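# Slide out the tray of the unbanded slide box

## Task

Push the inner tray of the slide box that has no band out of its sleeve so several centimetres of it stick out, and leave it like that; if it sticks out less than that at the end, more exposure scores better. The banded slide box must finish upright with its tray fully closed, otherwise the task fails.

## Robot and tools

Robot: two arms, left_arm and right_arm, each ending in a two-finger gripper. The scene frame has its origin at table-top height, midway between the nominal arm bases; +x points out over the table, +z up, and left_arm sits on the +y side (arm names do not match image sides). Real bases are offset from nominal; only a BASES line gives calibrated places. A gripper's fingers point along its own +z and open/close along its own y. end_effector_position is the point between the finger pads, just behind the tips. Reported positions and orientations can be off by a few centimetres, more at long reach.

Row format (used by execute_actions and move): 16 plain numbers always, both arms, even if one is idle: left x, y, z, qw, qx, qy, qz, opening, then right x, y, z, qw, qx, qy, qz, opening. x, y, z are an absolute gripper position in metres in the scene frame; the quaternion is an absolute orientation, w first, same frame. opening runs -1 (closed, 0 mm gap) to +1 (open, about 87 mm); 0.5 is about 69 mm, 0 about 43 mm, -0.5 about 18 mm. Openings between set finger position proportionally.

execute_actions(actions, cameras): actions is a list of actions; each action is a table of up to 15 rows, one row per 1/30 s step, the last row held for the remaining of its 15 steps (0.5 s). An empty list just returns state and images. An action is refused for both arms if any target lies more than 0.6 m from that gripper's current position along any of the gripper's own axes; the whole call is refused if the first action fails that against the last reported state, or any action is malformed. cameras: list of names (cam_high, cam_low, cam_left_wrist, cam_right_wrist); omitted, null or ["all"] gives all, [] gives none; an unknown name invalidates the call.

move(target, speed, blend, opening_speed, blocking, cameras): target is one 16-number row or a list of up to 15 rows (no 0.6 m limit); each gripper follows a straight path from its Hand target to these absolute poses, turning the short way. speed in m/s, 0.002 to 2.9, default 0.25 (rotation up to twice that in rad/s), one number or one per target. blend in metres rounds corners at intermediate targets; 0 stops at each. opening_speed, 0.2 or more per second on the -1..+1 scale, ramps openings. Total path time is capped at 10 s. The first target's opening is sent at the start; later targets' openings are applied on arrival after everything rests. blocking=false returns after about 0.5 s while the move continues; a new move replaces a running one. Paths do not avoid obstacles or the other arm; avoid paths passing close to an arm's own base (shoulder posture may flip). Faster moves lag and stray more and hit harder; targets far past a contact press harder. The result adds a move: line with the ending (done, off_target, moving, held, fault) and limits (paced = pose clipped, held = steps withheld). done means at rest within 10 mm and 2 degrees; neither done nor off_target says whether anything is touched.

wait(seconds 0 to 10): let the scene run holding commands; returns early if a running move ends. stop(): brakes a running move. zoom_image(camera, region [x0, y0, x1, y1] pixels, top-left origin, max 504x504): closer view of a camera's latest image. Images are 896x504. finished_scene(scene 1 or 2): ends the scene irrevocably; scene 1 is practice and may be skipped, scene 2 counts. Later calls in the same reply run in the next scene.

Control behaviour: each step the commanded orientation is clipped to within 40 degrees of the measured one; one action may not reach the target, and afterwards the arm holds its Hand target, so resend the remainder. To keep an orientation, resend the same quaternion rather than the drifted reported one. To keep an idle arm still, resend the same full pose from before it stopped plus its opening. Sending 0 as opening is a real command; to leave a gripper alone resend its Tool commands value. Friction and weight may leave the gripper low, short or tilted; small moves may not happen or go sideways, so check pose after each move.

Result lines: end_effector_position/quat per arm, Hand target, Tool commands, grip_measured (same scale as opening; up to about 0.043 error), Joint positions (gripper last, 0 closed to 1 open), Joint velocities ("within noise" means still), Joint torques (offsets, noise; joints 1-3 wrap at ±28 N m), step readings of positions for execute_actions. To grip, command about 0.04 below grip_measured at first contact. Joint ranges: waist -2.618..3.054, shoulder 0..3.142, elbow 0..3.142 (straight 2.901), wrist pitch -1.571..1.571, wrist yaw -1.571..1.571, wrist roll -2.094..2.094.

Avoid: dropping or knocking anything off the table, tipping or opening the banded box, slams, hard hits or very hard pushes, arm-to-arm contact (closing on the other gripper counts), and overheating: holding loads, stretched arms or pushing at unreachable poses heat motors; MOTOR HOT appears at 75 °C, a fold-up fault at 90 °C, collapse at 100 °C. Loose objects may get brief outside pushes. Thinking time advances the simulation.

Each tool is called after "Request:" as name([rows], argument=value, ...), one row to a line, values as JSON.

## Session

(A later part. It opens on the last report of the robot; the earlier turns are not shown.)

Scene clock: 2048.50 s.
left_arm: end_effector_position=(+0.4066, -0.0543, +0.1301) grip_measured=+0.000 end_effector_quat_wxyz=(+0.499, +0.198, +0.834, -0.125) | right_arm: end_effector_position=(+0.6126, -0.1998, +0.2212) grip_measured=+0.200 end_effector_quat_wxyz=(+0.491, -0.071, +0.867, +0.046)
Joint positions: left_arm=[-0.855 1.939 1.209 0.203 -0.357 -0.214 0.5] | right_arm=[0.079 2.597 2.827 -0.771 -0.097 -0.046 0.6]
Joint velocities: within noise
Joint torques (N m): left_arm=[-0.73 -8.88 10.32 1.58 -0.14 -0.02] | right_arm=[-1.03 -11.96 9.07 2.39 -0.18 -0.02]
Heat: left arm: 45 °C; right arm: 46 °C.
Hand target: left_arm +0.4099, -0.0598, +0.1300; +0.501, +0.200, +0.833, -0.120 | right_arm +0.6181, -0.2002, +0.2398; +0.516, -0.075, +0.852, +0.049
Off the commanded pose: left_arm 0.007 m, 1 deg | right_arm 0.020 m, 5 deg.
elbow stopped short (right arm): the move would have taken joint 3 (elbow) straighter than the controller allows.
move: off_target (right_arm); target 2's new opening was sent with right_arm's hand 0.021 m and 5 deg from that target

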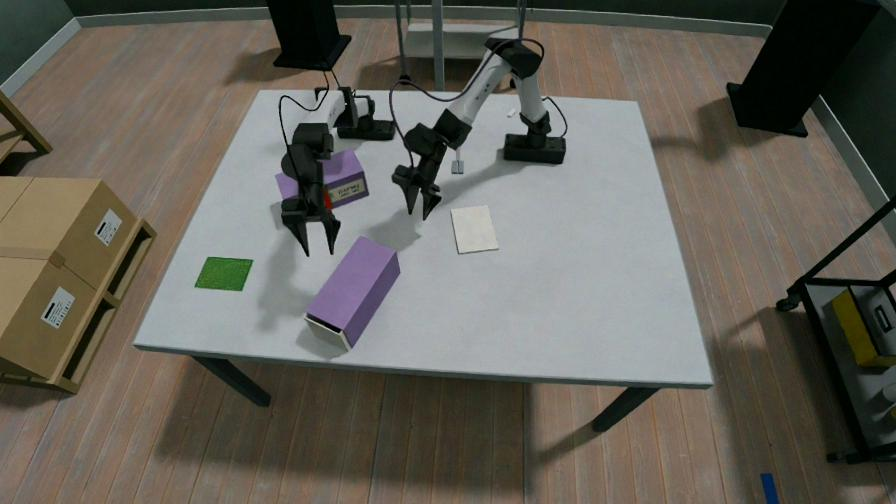

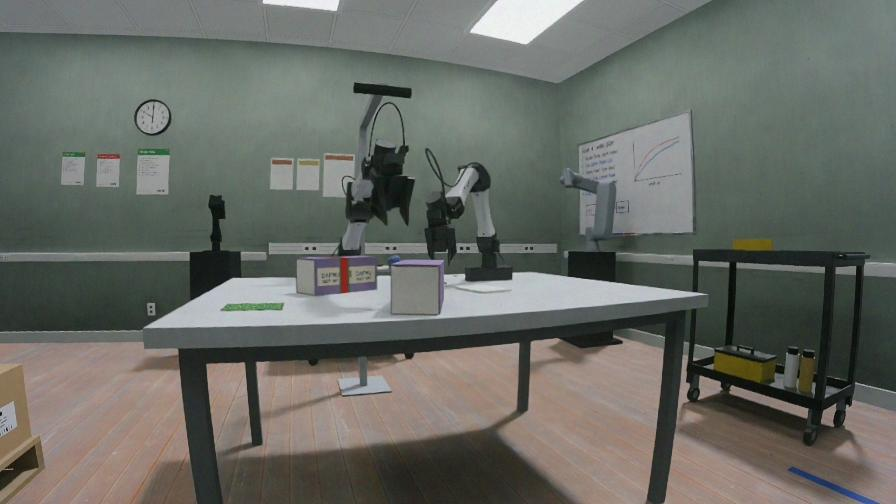

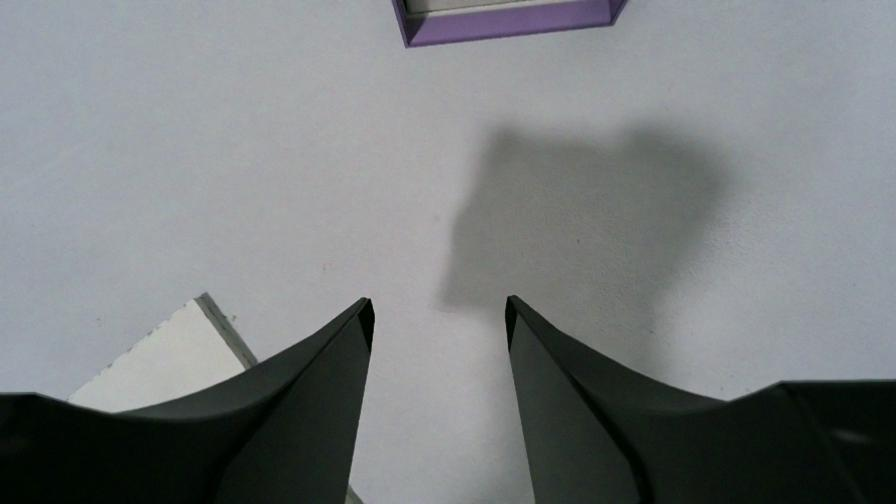

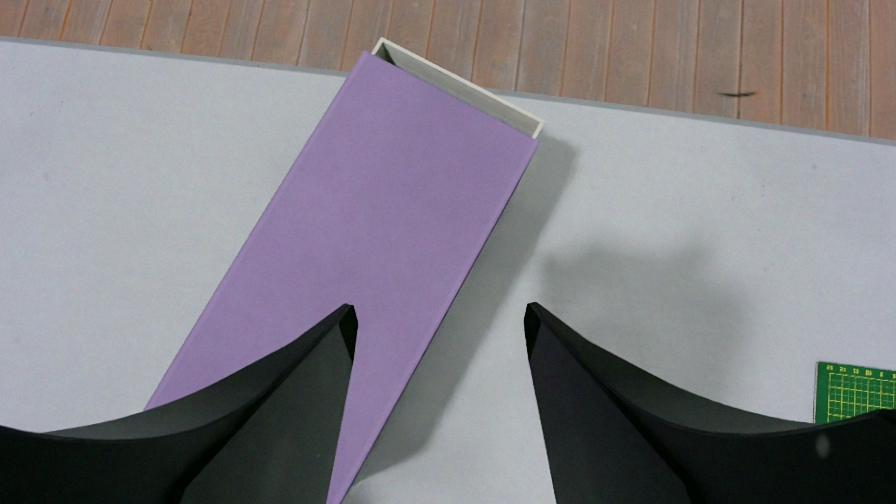

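Request:
move(target=[0.483,-0.072,0.115,0.507,0.165,0.836,-0.1,0,0.60,-0.18,0.24,0.45,-0.08,0.88,0.05,0.2], speed=0.12, cameras=["cam_left_wrist"])

Scene clock: 2072.67 s.
left_arm: end_effector_position=(+0.4761, -0.0711, +0.1173) grip_measured=+0.000 end_effector_quat_wxyz=(+0.507, +0.168, +0.839, -0.108) | right_arm: end_effector_position=(+0.5995, -0.1795, +0.2093) grip_measured=+0.200 end_effector_quat_wxyz=(+0.462, -0.082, +0.881, +0.055)
Joint positions: left_arm=[-0.782 2.171 1.502 0.153 -0.358 -0.209 0.5] | right_arm=[0.111 2.597 2.827 -0.835 -0.096 -0.041 0.6]
Joint velocities: within noise
Joint torques (N m): left_arm=[0.31 -10.96 10.4 1.53 -0.16 0.05] | right_arm=[-0.5 -14.19 9.03 2.02 0.09 0.12]
Heat: left arm: 43 °C; right arm: 55 °C.
Hand target: left_arm +0.4828, -0.0718, +0.1149; +0.509, +0.166, +0.839, -0.101 | right_arm +0.5986, -0.1802, +0.2395; +0.488, -0.078, +0.868, +0.051
Off the commanded pose: left_arm 0.007 m, 1 deg | right_arm 0.031 m, 1 deg.
elbow stopped short (right arm): the move would have taken joint 3 (elbow) straighter than the controller allows.
move: off_target (right_arm)
Images, in order (width x height): cam_left_wrist 896x504.

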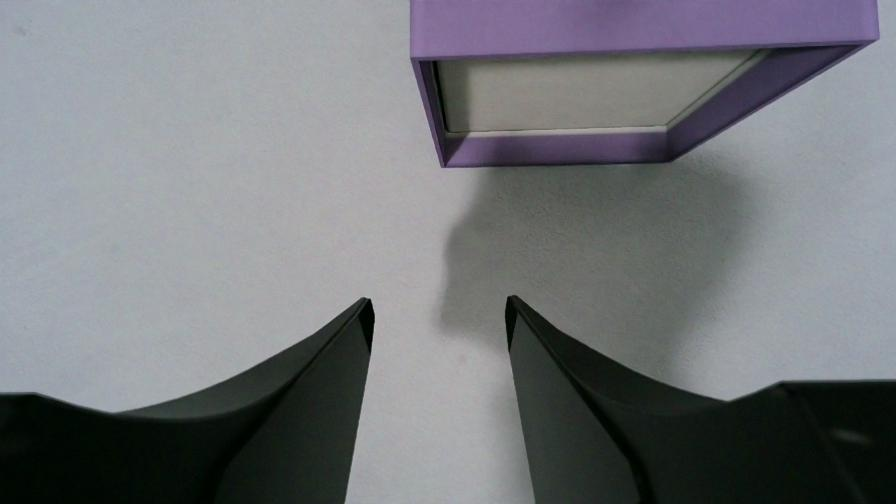

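Request:
move([
  [0.553,-0.099,0.113,0.507,0.165,0.836,-0.1,0,0.60,-0.18,0.24,0.45,-0.08,0.88,0.05,0.2],
  [0.553,-0.099,0.113,0.507,0.165,0.836,-0.1,-1,0.6,-0.18,0.24,0.45,-0.08,0.88,0.05,0.2],
], speed=0.07, cameras=["cam_left_wrist","cam_right_wrist"])

Scene clock: 2083.87 s.
left_arm: end_effector_position=(+0.5460, -0.1018, +0.1209) grip_measured=-0.948 end_effector_quat_wxyz=(+0.510, +0.164, +0.837, -0.110) | right_arm: end_effector_position=(+0.5988, -0.1797, +0.2085) grip_measured=+0.200 end_effector_quat_wxyz=(+0.460, -0.082, +0.882, +0.055)
Joint positions: left_arm=[-0.727 2.442 1.98 -0.037 -0.312 -0.186 0.026] | right_arm=[0.111 2.597 2.827 -0.839 -0.095 -0.041 0.6]
Joint velocities: within noise
Joint torques (N m): left_arm=[1.06 -13.2 10.59 1.62 -0.07 0.06] | right_arm=[-0.49 -14.2 9.03 2.04 0.06 0.11]
Heat: left arm: 43 °C; right arm: 61 °C.
Hand target: left_arm +0.5527, -0.0987, +0.1131; +0.509, +0.165, +0.839, -0.101 | right_arm +0.5984, -0.1802, +0.2395; +0.488, -0.078, +0.868, +0.051
Off the commanded pose: left_arm 0.011 m, 1 deg | right_arm 0.032 m, 1 deg.
elbow stopped short (right arm): the move would have taken joint 3 (elbow) straighter than the controller allows.
move: off_target (left_arm, right_arm)
Images, in order (width x height): cam_left_wrist 896x504, cam_right_wrist 896x504.

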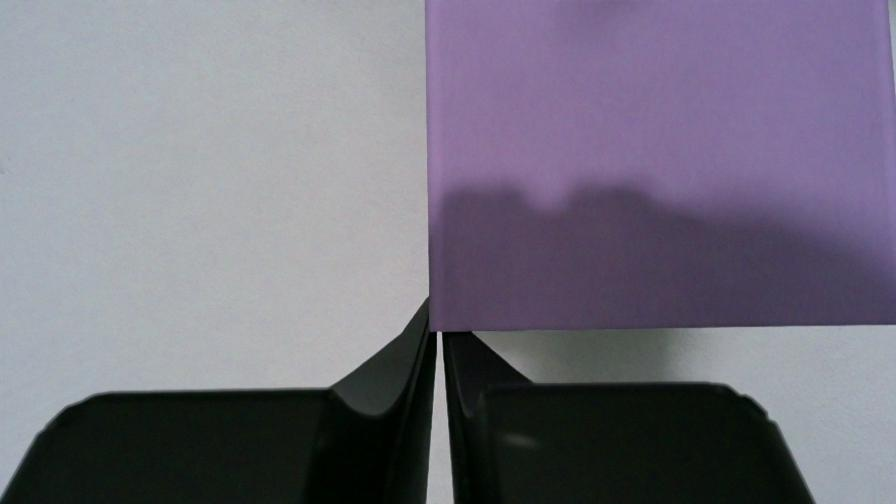

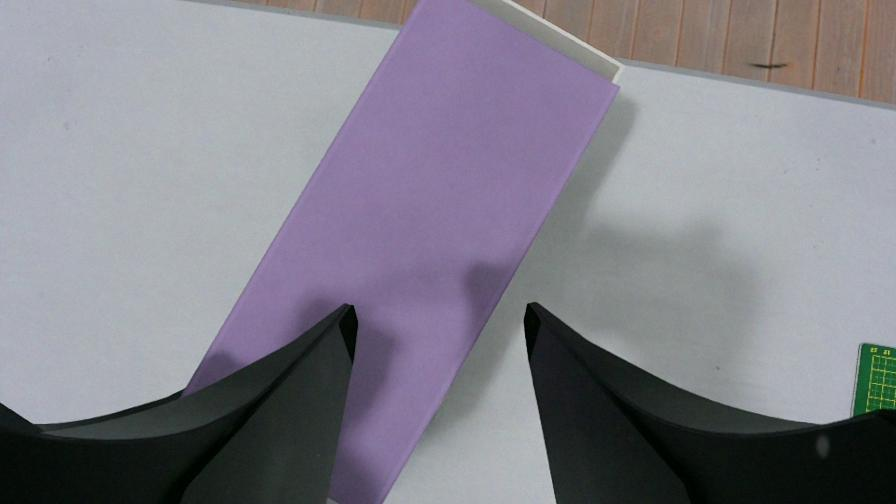

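Request:
move(target=[0.443,-0.052,0.113,0.507,0.165,0.836,-0.1,-1,0.58,-0.23,0.25,0.45,-0.08,0.88,0.05,0.2], speed=0.08)

Scene clock: 2092.17 s.
left_arm: end_effector_position=(+0.4528, -0.0603, +0.1127) grip_measured=-0.942 end_effector_quat_wxyz=(+0.517, +0.154, +0.834, -0.118) | right_arm: end_effector_position=(+0.5823, -0.2300, +0.2016) grip_measured=+0.200 end_effector_quat_wxyz=(+0.424, -0.073, +0.901, +0.048)
Joint positions: left_arm=[-0.804 2.093 1.331 0.27 -0.383 -0.24 0.029] | right_arm=[0.024 2.581 2.827 -0.943 -0.143 -0.087 0.6]
Joint velocities: within noise
Joint torques (N m): left_arm=[-1.14 -15.64 5.16 1.26 -0.21 0.12] | right_arm=[-0.96 -16.4 8.92 1.92 -0.2 -0.07]
Heat: left arm: 44 °C; right arm: 64 °C.
Hand target: left_arm +0.4434, -0.0523, +0.1127; +0.509, +0.166, +0.839, -0.101 | right_arm +0.5784, -0.2299, +0.2487; +0.463, -0.080, +0.881, +0.049
Off the commanded pose: left_arm 0.013 m, 3 deg | right_arm 0.048 m, 4 deg.
elbow stopped short (right arm): the move would have taken joint 3 (elbow) straighter than the controller allows.
move: off_target (left_arm, right_arm)

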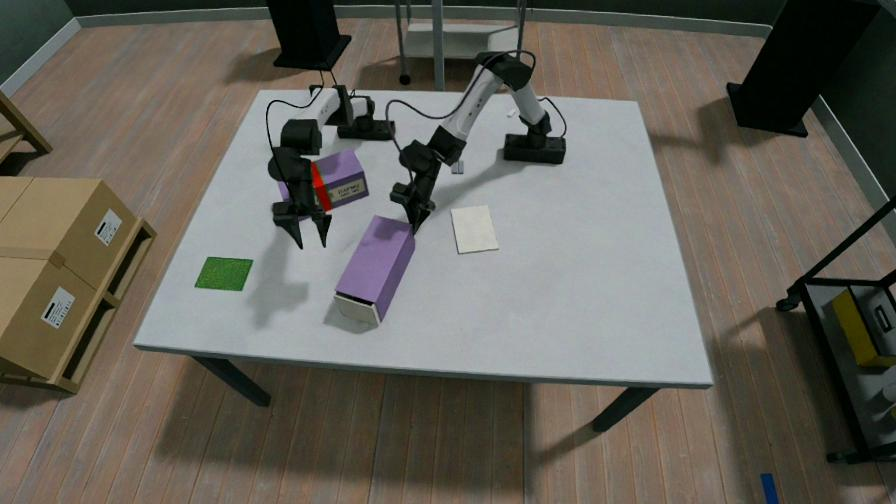

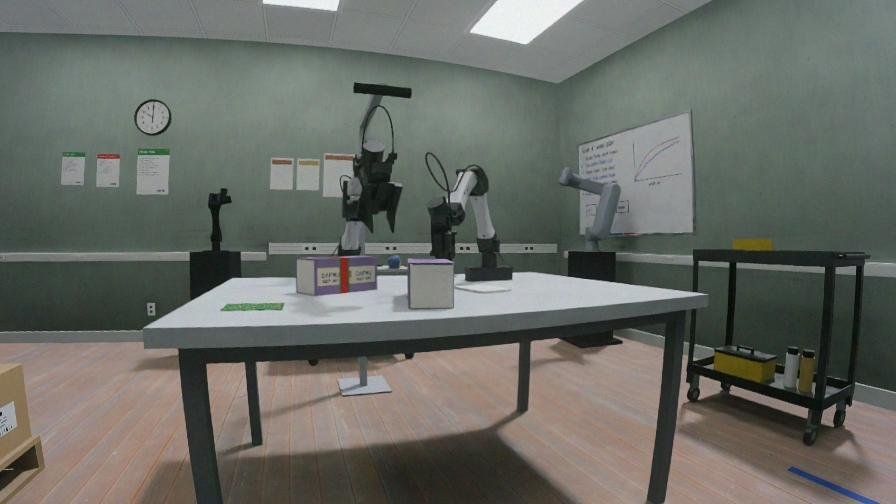

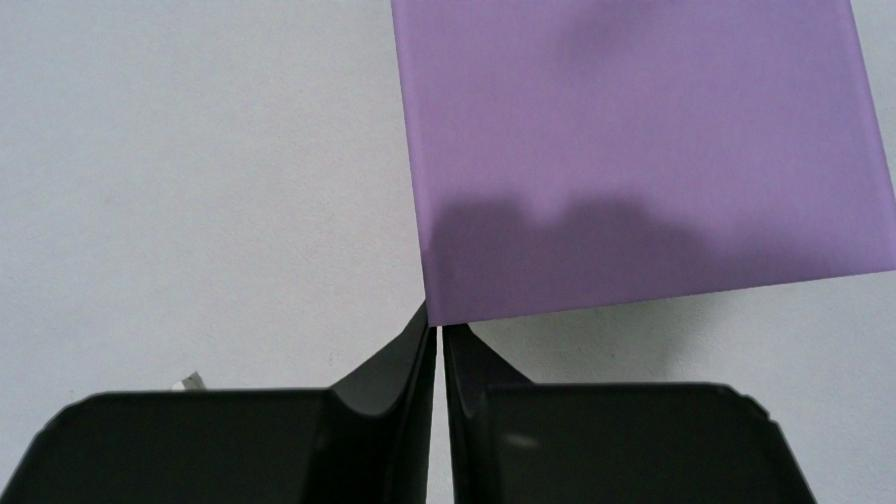

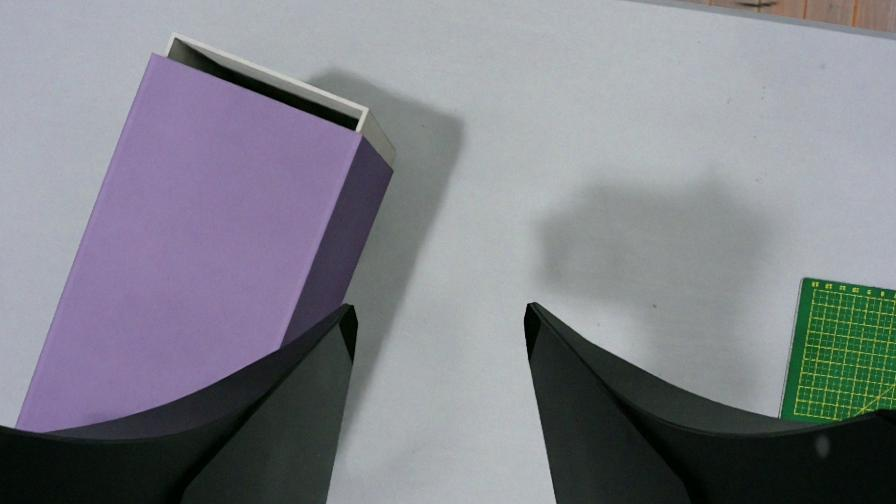

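Request:
move([
  [0.443,-0.052,0.113,0.507,0.165,0.836,-0.1,-1,0.62,-0.14,0.20,0.356,0.0976,0.929,-0.0374,-1],
  [0.443,-0.052,0.113,0.507,0.165,0.836,-0.1,-1,0.64,-0.134,0.165,0.356,0.0976,0.929,-0.0374,-1],
], speed=0.12, cameras=["cam_right_wrist","cam_high"])

Request:
zoom_image(camera="cam_high", region=[300, 200, 440, 340])

Scene clock: 2144.10 s.
left_arm: end_effector_position=(+0.4529, -0.0603, +0.1128) grip_measured=-0.942 end_effector_quat_wxyz=(+0.517, +0.153, +0.834, -0.118) | right_arm: end_effector_position=(+0.6307, -0.1355, +0.1405) grip_measured=-0.959 end_effector_quat_wxyz=(+0.482, +0.071, +0.873, +0.005)
Joint positions: left_arm=[-0.804 2.093 1.331 0.271 -0.383 -0.241 0.029] | right_arm=[0.24 2.759 2.831 -0.657 0.247 0.252 0.021]
Joint velocities: within noise
Joint torques (N m): left_arm=[-0.98 -15.64 5.18 1.31 -0.21 0.14] | right_arm=[-0.53 -13.55 9.03 2.35 0.17 0.11]
Heat: left arm: 46 °C; right arm: 80 °C. Fold the right arm in close to its base, or ease its load, before you think long.
Hand target: left_arm +0.4435, -0.0524, +0.1128; +0.509, +0.166, +0.839, -0.101 | right_arm +0.6375, -0.1344, +0.1650; +0.511, +0.079, +0.856, +0.011
Off the commanded pose: left_arm 0.013 m, 3 deg | right_arm 0.026 m, 17 deg.
MOTOR HOT: joint 2 (shoulder) of the right arm reports 80 °C; the controller's stop level is 90 °C. To cool a motor, set the load down, stop pushing, or move to a pose that needs little force.
elbow stopped short (right arm): the move would have taken joint 3 (elbow) straighter than the controller allows.
move: off_target (left_arm, right_arm)
Images, in order (width x height): cam_high 896x504, cam_right_wrist 896x504.

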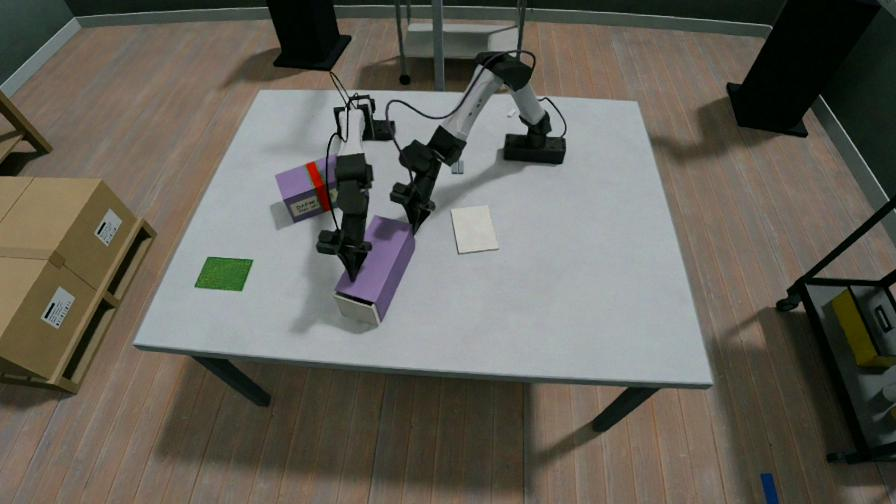

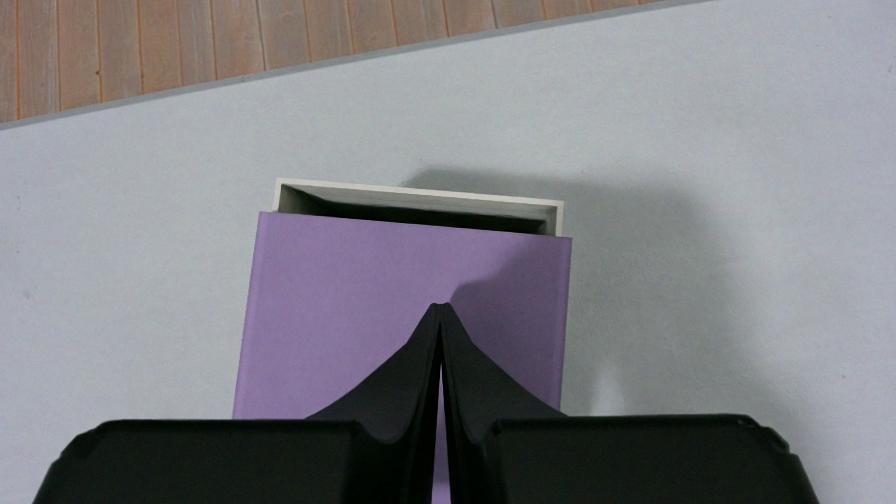

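Scaled by 3.600 from the camera's 896x504 image, which has a finer 1280x720 frame.

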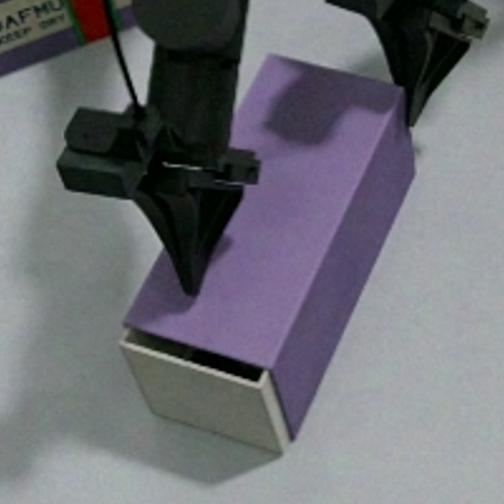

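Request:
move([
  [0.443,-0.052,0.113,0.507,0.165,0.836,-0.1,-1,0.668,-0.136,0.15,0.44,0.07,0.89,0,-1],
  [0.443,-0.052,0.113,0.507,0.165,0.836,-0.1,-1,0.668,-0.136,0.10,0.44,0.07,0.89,0,-1],
], speed=0.1, cameras=["cam_right_wrist","cam_high"])

Scene clock: 2156.23 s.
left_arm: end_effector_position=(+0.4529, -0.0603, +0.1128) grip_measured=-0.942 end_effector_quat_wxyz=(+0.517, +0.153, +0.834, -0.118) | right_arm: end_effector_position=(+0.6721, -0.1350, +0.1269) grip_measured=-0.959 end_effector_quat_wxyz=(+0.550, +0.067, +0.832, +0.027)
Joint positions: left_arm=[-0.804 2.093 1.331 0.271 -0.383 -0.241 0.029] | right_arm=[0.223 2.864 2.853 -0.404 0.219 0.224 0.021]
Joint velocities: within noise
Joint torques (N m): left_arm=[-0.84 -15.64 5.12 1.24 -0.19 0.15] | right_arm=[-1.01 -10.76 7.46 1.67 -0.12 0.02]
Heat: left arm: 46 °C; right arm: 74 °C. Fold the right arm in close to its base, or ease its load, before you think long.
Hand target: left_arm +0.4435, -0.0524, +0.1128; +0.509, +0.166, +0.839, -0.101 | right_arm +0.6668, -0.1362, +0.1001; +0.523, +0.061, +0.850, +0.025
Off the commanded pose: left_arm 0.013 m, 3 deg | right_arm 0.027 m, 15 deg.
MOTOR HOT: still on. Joint 2 (shoulder) of the right arm reports 74 °C.
elbow stopped short (right arm): the move would have taken joint 3 (elbow) straighter than the controller allows.
move: off_target (left_arm, right_arm)
Images, in order (width x height): cam_high 896x504, cam_right_wrist 896x504.

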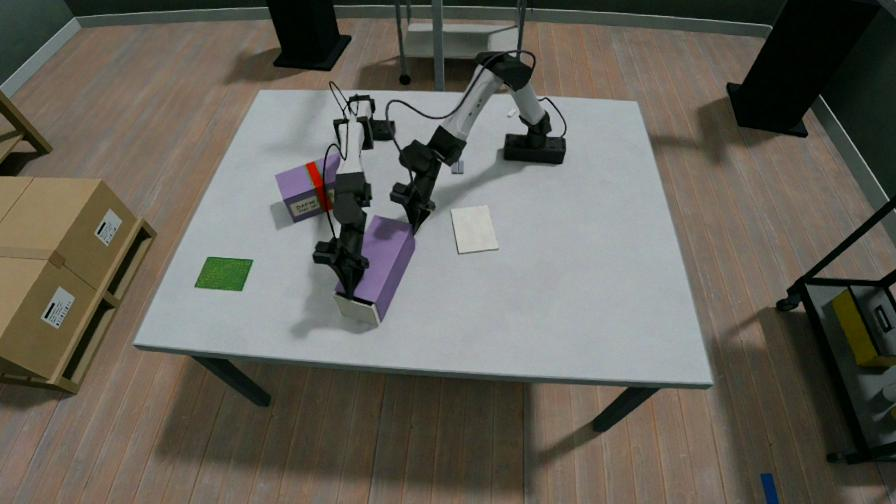

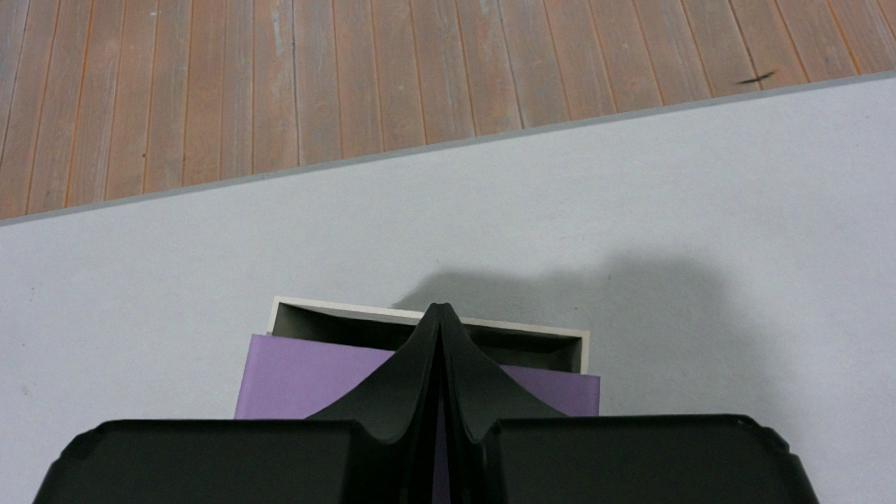

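Request:
move([
  [0.443,-0.052,0.113,0.507,0.165,0.836,-0.1,-1,0.645,-0.136,0.13,0.44,0.07,0.89,0,-1],
  [0.443,-0.052,0.113,0.507,0.165,0.836,-0.1,-1,0.643,-0.136,0.07,0.42,0.07,0.90,0,-1],
], speed=0.12, cameras=["cam_right_wrist"])

Scene clock: 2176.17 s.
left_arm: end_effector_position=(+0.4530, -0.0596, +0.1132) grip_measured=-0.942 end_effector_quat_wxyz=(+0.517, +0.152, +0.834, -0.117) | right_arm: end_effector_position=(+0.6634, -0.1365, +0.1288) grip_measured=-0.959 end_effector_quat_wxyz=(+0.532, +0.072, +0.843, +0.025)
Joint positions: left_arm=[-0.804 2.092 1.331 0.268 -0.386 -0.241 0.029] | right_arm=[0.223 2.843 2.853 -0.468 0.22 0.239 0.021]
Joint velocities: within noise
Joint torques (N m): left_arm=[-1.09 -15.5 5.16 1.31 -0.13 0.11] | right_arm=[-0.4 -9.99 4.59 1.02 -0.09 0.14]
Heat: left arm: 47 °C; right arm: 64 °C.
Hand target: left_arm +0.4435, -0.0523, +0.1130; +0.509, +0.166, +0.839, -0.101 | right_arm +0.6444, -0.1361, +0.0721; +0.466, +0.066, +0.882, +0.012
Off the commanded pose: left_arm 0.013 m, 3 deg | right_arm 0.062 m, 15 deg.
MOTOR HOT: cleared for the motors of the right arm.
move: off_target (left_arm, right_arm)
Images, in order (width x height): cam_right_wrist 896x504.

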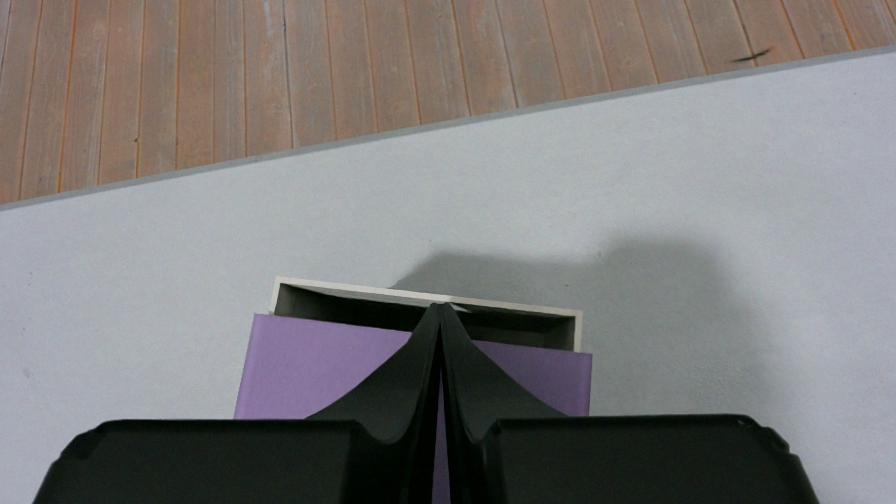

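Request:
move([
  [0.443,-0.052,0.113,0.507,0.165,0.836,-0.1,-1,0.60,-0.15,0.22,0.35,0.04,0.93,-0.01,-1],
  [0.35,-0.03,0.113,0.507,0.165,0.836,-0.1,-1,0.5,-0.17,0.22,0.30,0.042,0.95,-0.0113,-1],
], speed=0.1)

Scene clock: 2188.33 s.
left_arm: end_effector_position=(+0.3559, -0.0394, +0.1093) grip_measured=-0.926 end_effector_quat_wxyz=(+0.510, +0.156, +0.838, -0.117) | right_arm: end_effector_position=(+0.5030, -0.1693, +0.1887) grip_measured=-0.959 end_effector_quat_wxyz=(+0.302, +0.035, +0.952, -0.019)
Joint positions: left_arm=[-0.962 1.854 0.986 0.321 -0.513 -0.332 0.037] | right_arm=[0.21 2.538 2.853 -1.291 0.167 0.215 0.021]
Joint velocities: within noise
Joint torques (N m): left_arm=[-0.77 -13.24 5.34 1.26 -0.3 0.14] | right_arm=[-1.14 -15.54 6.32 1.46 -0.06 0.12]
Heat: left arm: 49 °C; right arm: 64 °C.
Hand target: left_arm +0.3504, -0.0303, +0.1127; +0.509, +0.166, +0.839, -0.101 | right_arm +0.4991, -0.1703, +0.2190; +0.327, +0.040, +0.944, -0.006
Off the commanded pose: left_arm 0.012 m, 2 deg | right_arm 0.031 m, 1 deg.
elbow stopped short (right arm): the move would have taken joint 3 (elbow) straighter than the controller allows.
move: off_target (left_arm, right_arm)

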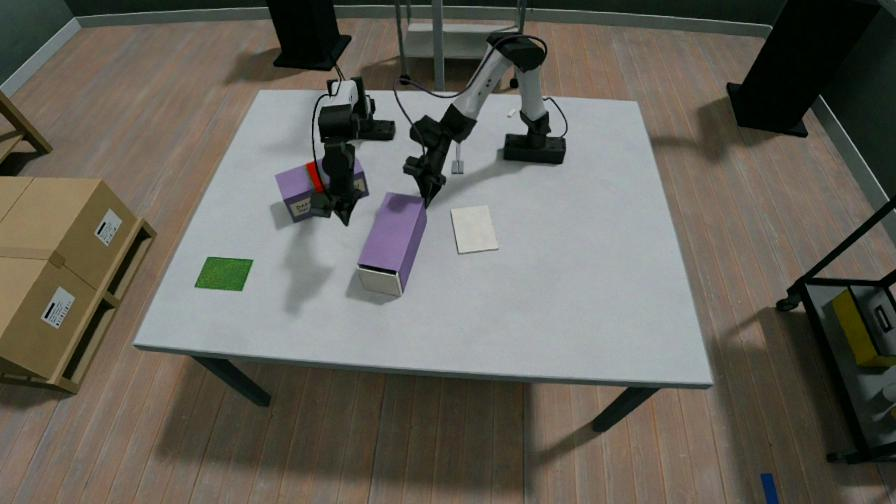

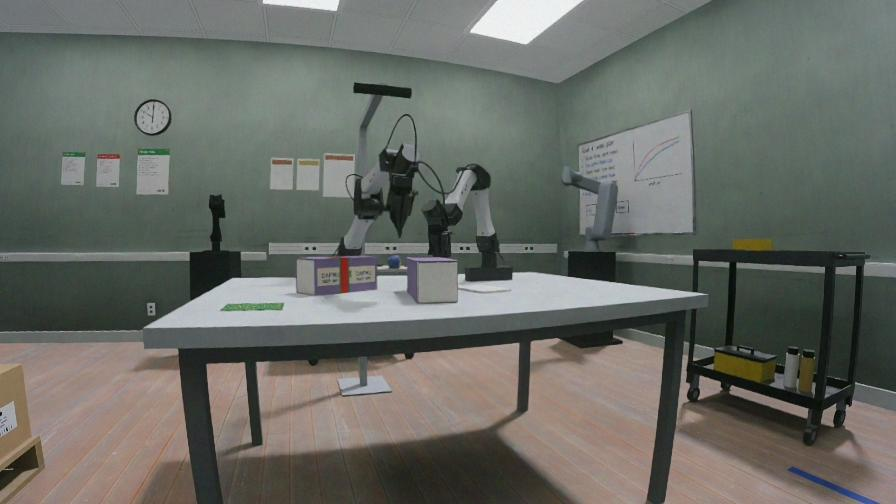

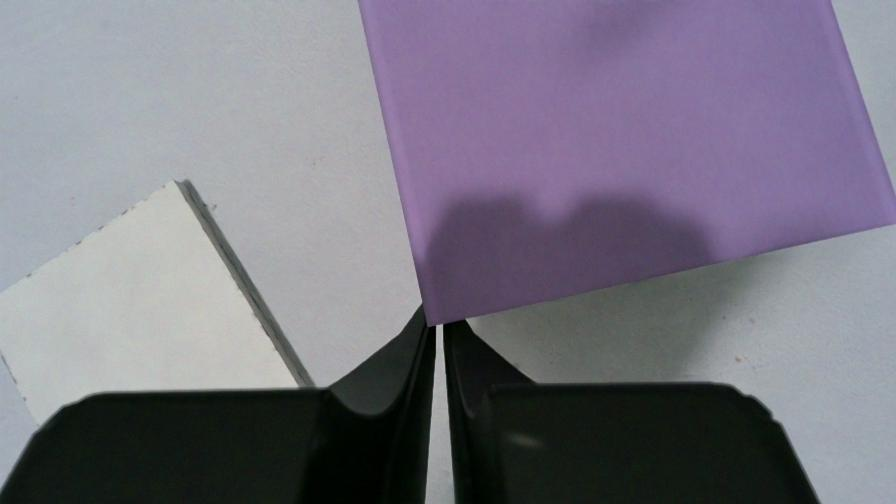

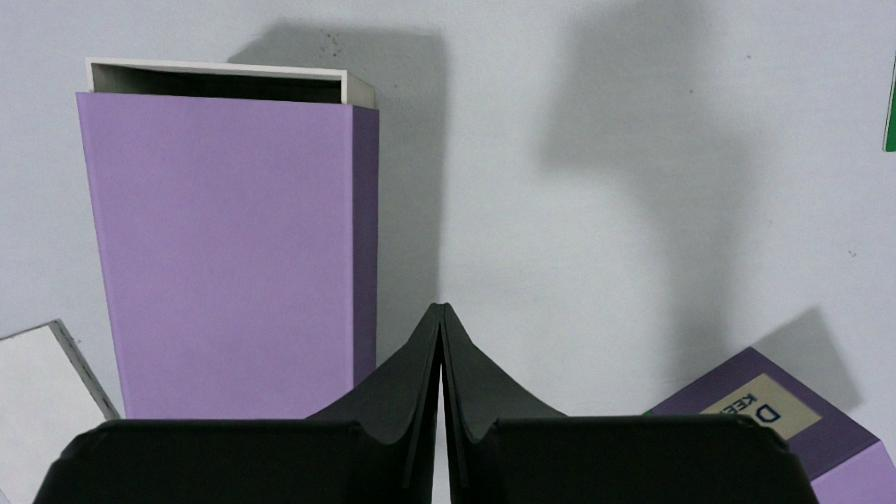

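Request:
move([
  [0.35,-0.03,0.113,0.507,0.165,0.836,-0.1,-1,0.58,-0.09,0.20,0.28,0.05,0.958,-0.0132,-1],
  [0.35,-0.03,0.113,0.507,0.165,0.836,-0.1,-1,0.595,-0.086,0.15,0.26,0.0596,0.964,-0.0132,-1],
], speed=0.12, cameras=["cam_right_wrist"])

Scene clock: 2208.67 s.
left_arm: end_effector_position=(+0.3559, -0.0394, +0.1093) grip_measured=-0.926 end_effector_quat_wxyz=(+0.510, +0.156, +0.838, -0.118) | right_arm: end_effector_position=(+0.5872, -0.0864, +0.1366) grip_measured=-0.959 end_effector_quat_wxyz=(+0.415, +0.043, +0.908, +0.040)
Joint positions: left_arm=[-0.962 1.854 0.986 0.321 -0.513 -0.333 0.037] | right_arm=[0.308 2.726 2.853 -0.851 0.183 0.304 0.021]
Joint velocities: within noise
Joint torques (N m): left_arm=[-0.87 -13.2 5.29 1.29 -0.26 0.22] | right_arm=[-0.83 -13.26 7.05 2.21 0.1 0.1]
Heat: left arm: 48 °C; right arm: 71 °C.
Hand target: left_arm +0.3504, -0.0303, +0.1127; +0.509, +0.166, +0.839, -0.101 | right_arm +0.5936, -0.0863, +0.1499; +0.435, +0.050, +0.898, +0.046
Off the commanded pose: left_arm 0.012 m, 2 deg | right_arm 0.015 m, 20 deg.
elbow stopped short (right arm): the move would have taken joint 3 (elbow) straighter than the controller allows.
move: off_target (left_arm, right_arm)
Images, in order (width x height): cam_right_wrist 896x504.

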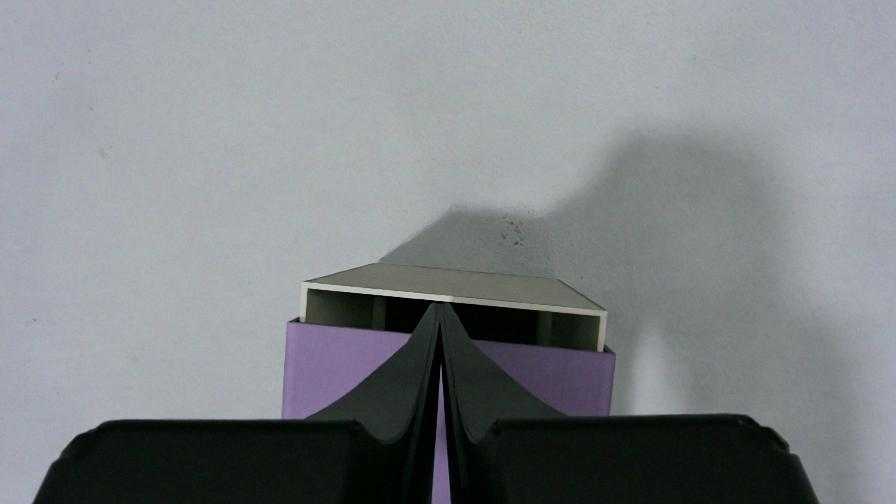

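Request:
move([
  [0.35,-0.03,0.113,0.507,0.165,0.836,-0.1,-1,0.582,-0.086,0.14,0.28,0.0596,0.958,-0.0132,-1],
  [0.35,-0.03,0.113,0.507,0.165,0.836,-0.1,-1,0.582,-0.086,0.10,0.26,0.0596,0.964,-0.0132,-1],
], speed=0.12, cameras=["cam_right_wrist"])

Scene clock: 2217.50 s.
left_arm: end_effector_position=(+0.3556, -0.0390, +0.1087) grip_measured=-0.924 end_effector_quat_wxyz=(+0.509, +0.155, +0.839, -0.117) | right_arm: end_effector_position=(+0.5875, -0.0867, +0.1228) grip_measured=-0.959 end_effector_quat_wxyz=(+0.408, +0.052, +0.911, +0.035)
Joint positions: left_arm=[-0.962 1.854 0.986 0.318 -0.513 -0.336 0.038] | right_arm=[0.31 2.749 2.854 -0.85 0.198 0.322 0.021]
Joint velocities: within noise
Joint torques (N m): left_arm=[-0.8 -13.2 5.26 1.28 -0.25 0.15] | right_arm=[-0.51 -10.04 6.95 1.48 0.03 0.13]
Heat: left arm: 48 °C; right arm: 72 °C.
Hand target: left_arm +0.3504, -0.0303, +0.1127; +0.509, +0.166, +0.839, -0.101 | right_arm +0.5811, -0.0864, +0.1001; +0.383, +0.052, +0.922, +0.029
Off the commanded pose: left_arm 0.011 m, 2 deg | right_arm 0.023 m, 19 deg.
elbow stopped short (right arm): the move would have taken joint 3 (elbow) straighter than the controller allows.
move: off_target (left_arm, right_arm)
Images, in order (width x height): cam_right_wrist 896x504.

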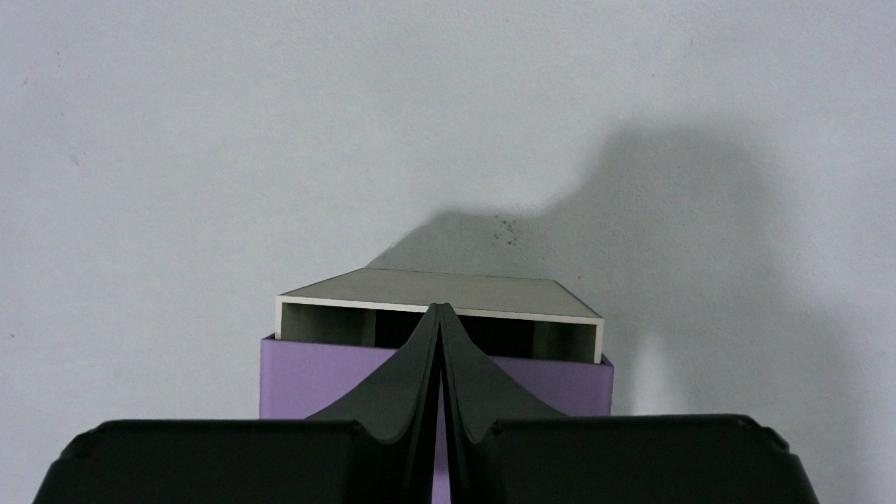

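Request:
move([
  [0.35,-0.03,0.113,0.507,0.165,0.836,-0.1,-1,0.568,-0.086,0.16,0.28,0.0596,0.958,-0.0132,-1],
  [0.35,-0.03,0.113,0.507,0.165,0.836,-0.1,-1,0.572,-0.086,0.08,0.26,0.0596,0.964,-0.0132,-1],
], speed=0.12, cameras=["cam_right_wrist"])

Scene clock: 2230.30 s.
left_arm: end_effector_position=(+0.3555, -0.0384, +0.1087) grip_measured=-0.924 end_effector_quat_wxyz=(+0.508, +0.155, +0.839, -0.116) | right_arm: end_effector_position=(+0.5859, -0.0880, +0.1215) grip_measured=-0.959 end_effector_quat_wxyz=(+0.405, +0.058, +0.912, +0.028)
Joint positions: left_arm=[-0.962 1.853 0.986 0.314 -0.515 -0.337 0.038] | right_arm=[0.313 2.75 2.855 -0.86 0.214 0.331 0.021]
Joint velocities: within noise
Joint torques (N m): left_arm=[-0.84 -13.22 5.22 1.29 -0.24 0.24] | right_arm=[-0.32 -8.85 5.85 1.16 -0.07 0.16]
Heat: left arm: 48 °C; right arm: 69 °C.
Hand target: left_arm +0.3504, -0.0303, +0.1128; +0.509, +0.166, +0.839, -0.101 | right_arm +0.5711, -0.0865, +0.0811; +0.355, +0.053, +0.933, +0.020
Off the commanded pose: left_arm 0.011 m, 2 deg | right_arm 0.044 m, 18 deg.
elbow stopped short (right arm): the move would have taken joint 3 (elbow) straighter than the controller allows.
move: off_target (left_arm, right_arm)
Images, in order (width x height): cam_right_wrist 896x504.

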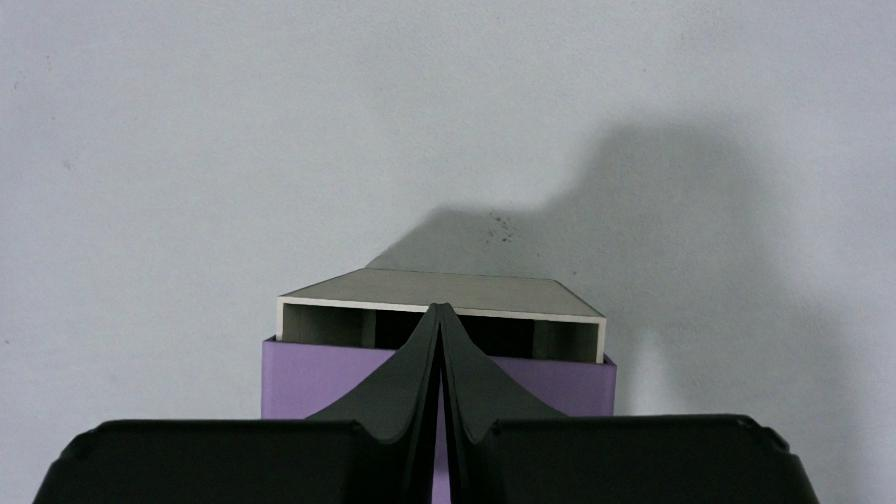

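Request:
move(target=[0.345,-0.03,0.113,0.507,0.165,0.836,-0.1,-1,0.62,-0.092,0.08,0.26,0.0596,0.964,-0.0132,-1], speed=0.06, cameras=["cam_right_wrist","cam_high"])

Scene clock: 2239.20 s.
left_arm: end_effector_position=(+0.3631, -0.0394, +0.1191) grip_measured=-0.928 end_effector_quat_wxyz=(+0.530, +0.135, +0.829, -0.118) | right_arm: end_effector_position=(+0.6075, -0.0757, +0.1220) grip_measured=-0.959 end_effector_quat_wxyz=(+0.441, +0.046, +0.894, +0.060)
Joint positions: left_arm=[-0.962 1.853 0.986 0.363 -0.552 -0.338 0.036] | right_arm=[0.309 2.789 2.873 -0.744 0.166 0.314 0.021]
Joint velocities: left_arm=[within noise] | right_arm=[0.012 0.002 -0.012 0.007 -0.154 -0.051 -0.018]
Joint torques (N m): left_arm=[-1.81 -13.86 4.21 0.93 0.02 0.14] | right_arm=[-2.82 -7.73 5.5 2.37 0.11 -0.07]
Heat: left arm: 47 °C; right arm: 66 °C.
Hand target: left_arm +0.3462, -0.0303, +0.1126; +0.510, +0.165, +0.838, -0.101 | right_arm +0.6150, -0.0932, +0.0805; +0.425, +0.053, +0.903, +0.044
Off the commanded pose: left_arm 0.021 m, 5 deg | right_arm 0.047 m, 24 deg.
elbow stopped short (right arm): the move would have taken joint 3 (elbow) straighter than the controller allows.
elbow read too straight (right arm): the controller reads joint 3 (elbow) straighter than it allows; while it does, the hand can move without a command.
move: off_target (left_arm, right_arm)
Images, in order (width x height): cam_high 896x504, cam_right_wrist 896x504.

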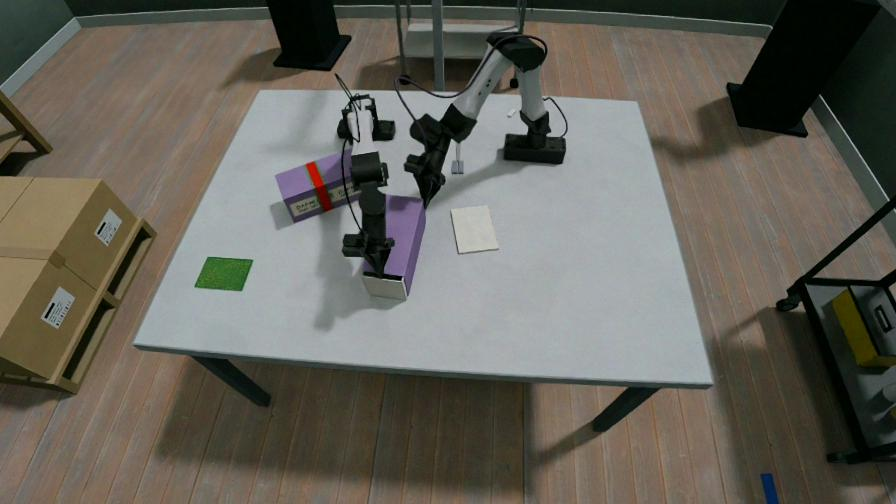

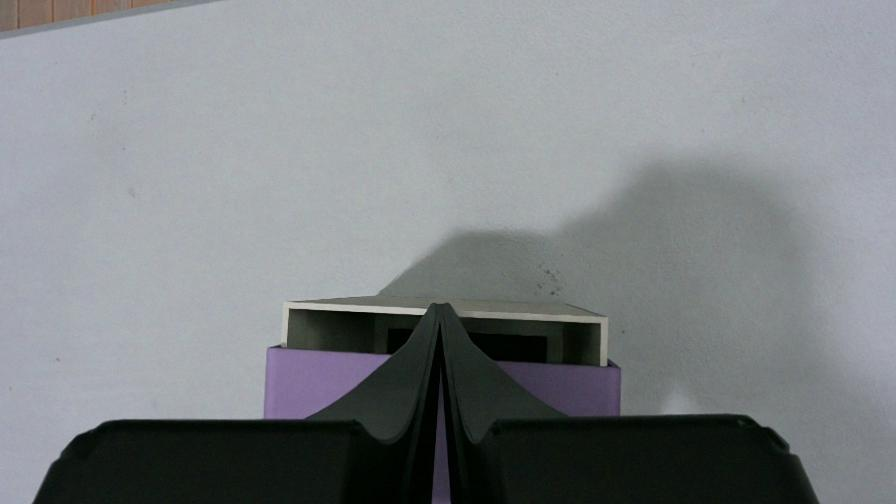

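Request:
move(target=[0.27,-0.02,0.113,0.507,0.165,0.836,-0.1,-1,0.615,-0.09,0.07,0.35,0.055,0.935,0.0,-1], speed=0.06, cameras=["cam_right_wrist","cam_left_wrist","cam_high"])

Scene clock: 2248.90 s.
left_arm: end_effector_position=(+0.2720, -0.0244, +0.1047) grip_measured=-1.000 end_effector_quat_wxyz=(+0.503, +0.174, +0.841, -0.099) | right_arm: end_effector_position=(+0.6271, -0.0794, +0.1237) grip_measured=-0.959 end_effector_quat_wxyz=(+0.476, +0.054, +0.876, +0.060)
Joint positions: left_arm=[-1.166 1.697 0.817 0.221 -0.684 -0.445 0] | right_arm=[0.301 2.815 2.873 -0.639 0.185 0.307 0.021]
Joint velocities: within noise
Joint torques (N m): left_arm=[-0.46 -11.29 5.49 1.3 -0.28 -0.12] | right_arm=[-0.95 -9.16 4.57 1.37 0.25 -0.11]
Heat: left arm: 46 °C; right arm: 62 °C.
Hand target: left_arm +0.2702, -0.0201, +0.1126; +0.509, +0.166, +0.839, -0.100 | right_arm +0.6142, -0.0903, +0.0717; +0.425, +0.050, +0.903, +0.027
Off the commanded pose: left_arm 0.010 m, 1 deg | right_arm 0.056 m, 17 deg.
elbow stopped short (right arm): the move would have taken joint 3 (elbow) straighter than the controller allows.
elbow read too straight (right arm): the controller reads joint 3 (elbow) straighter than it allows; while it does, the hand can move without a command.
move: off_target (right_arm)
Images, in order (width x height): cam_high 896x504, cam_left_wrist 896x504, cam_right_wrist 896x504.

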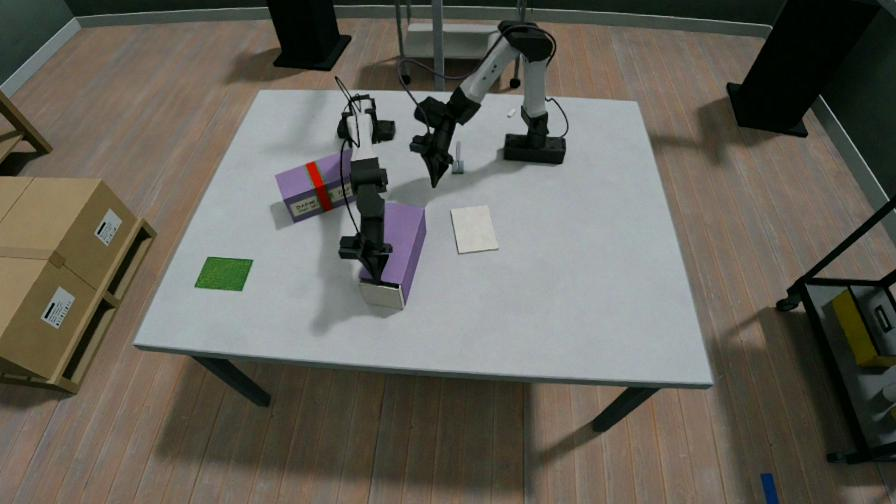

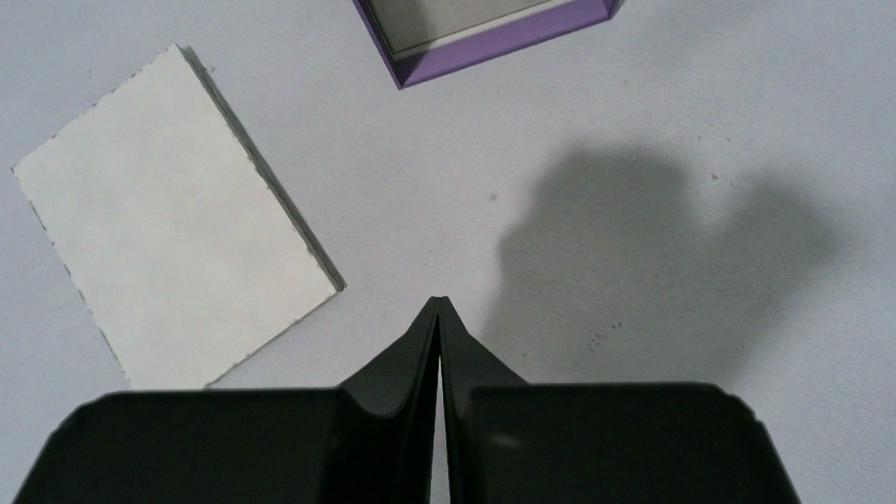

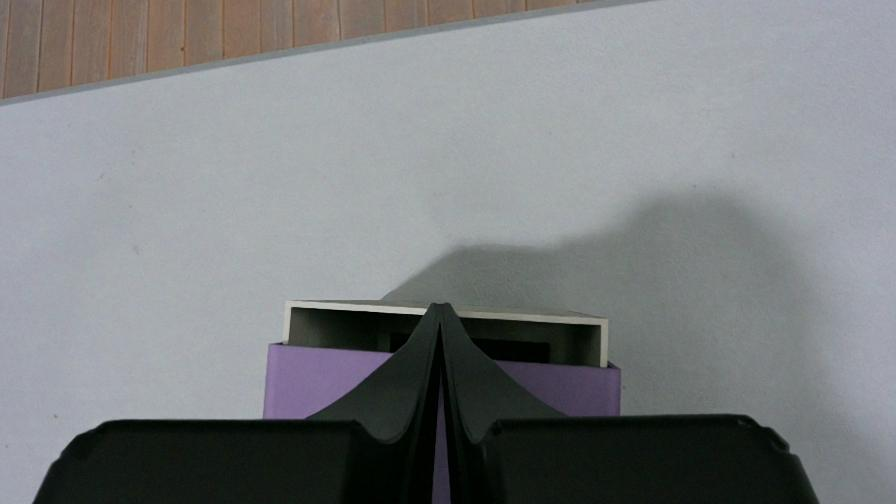

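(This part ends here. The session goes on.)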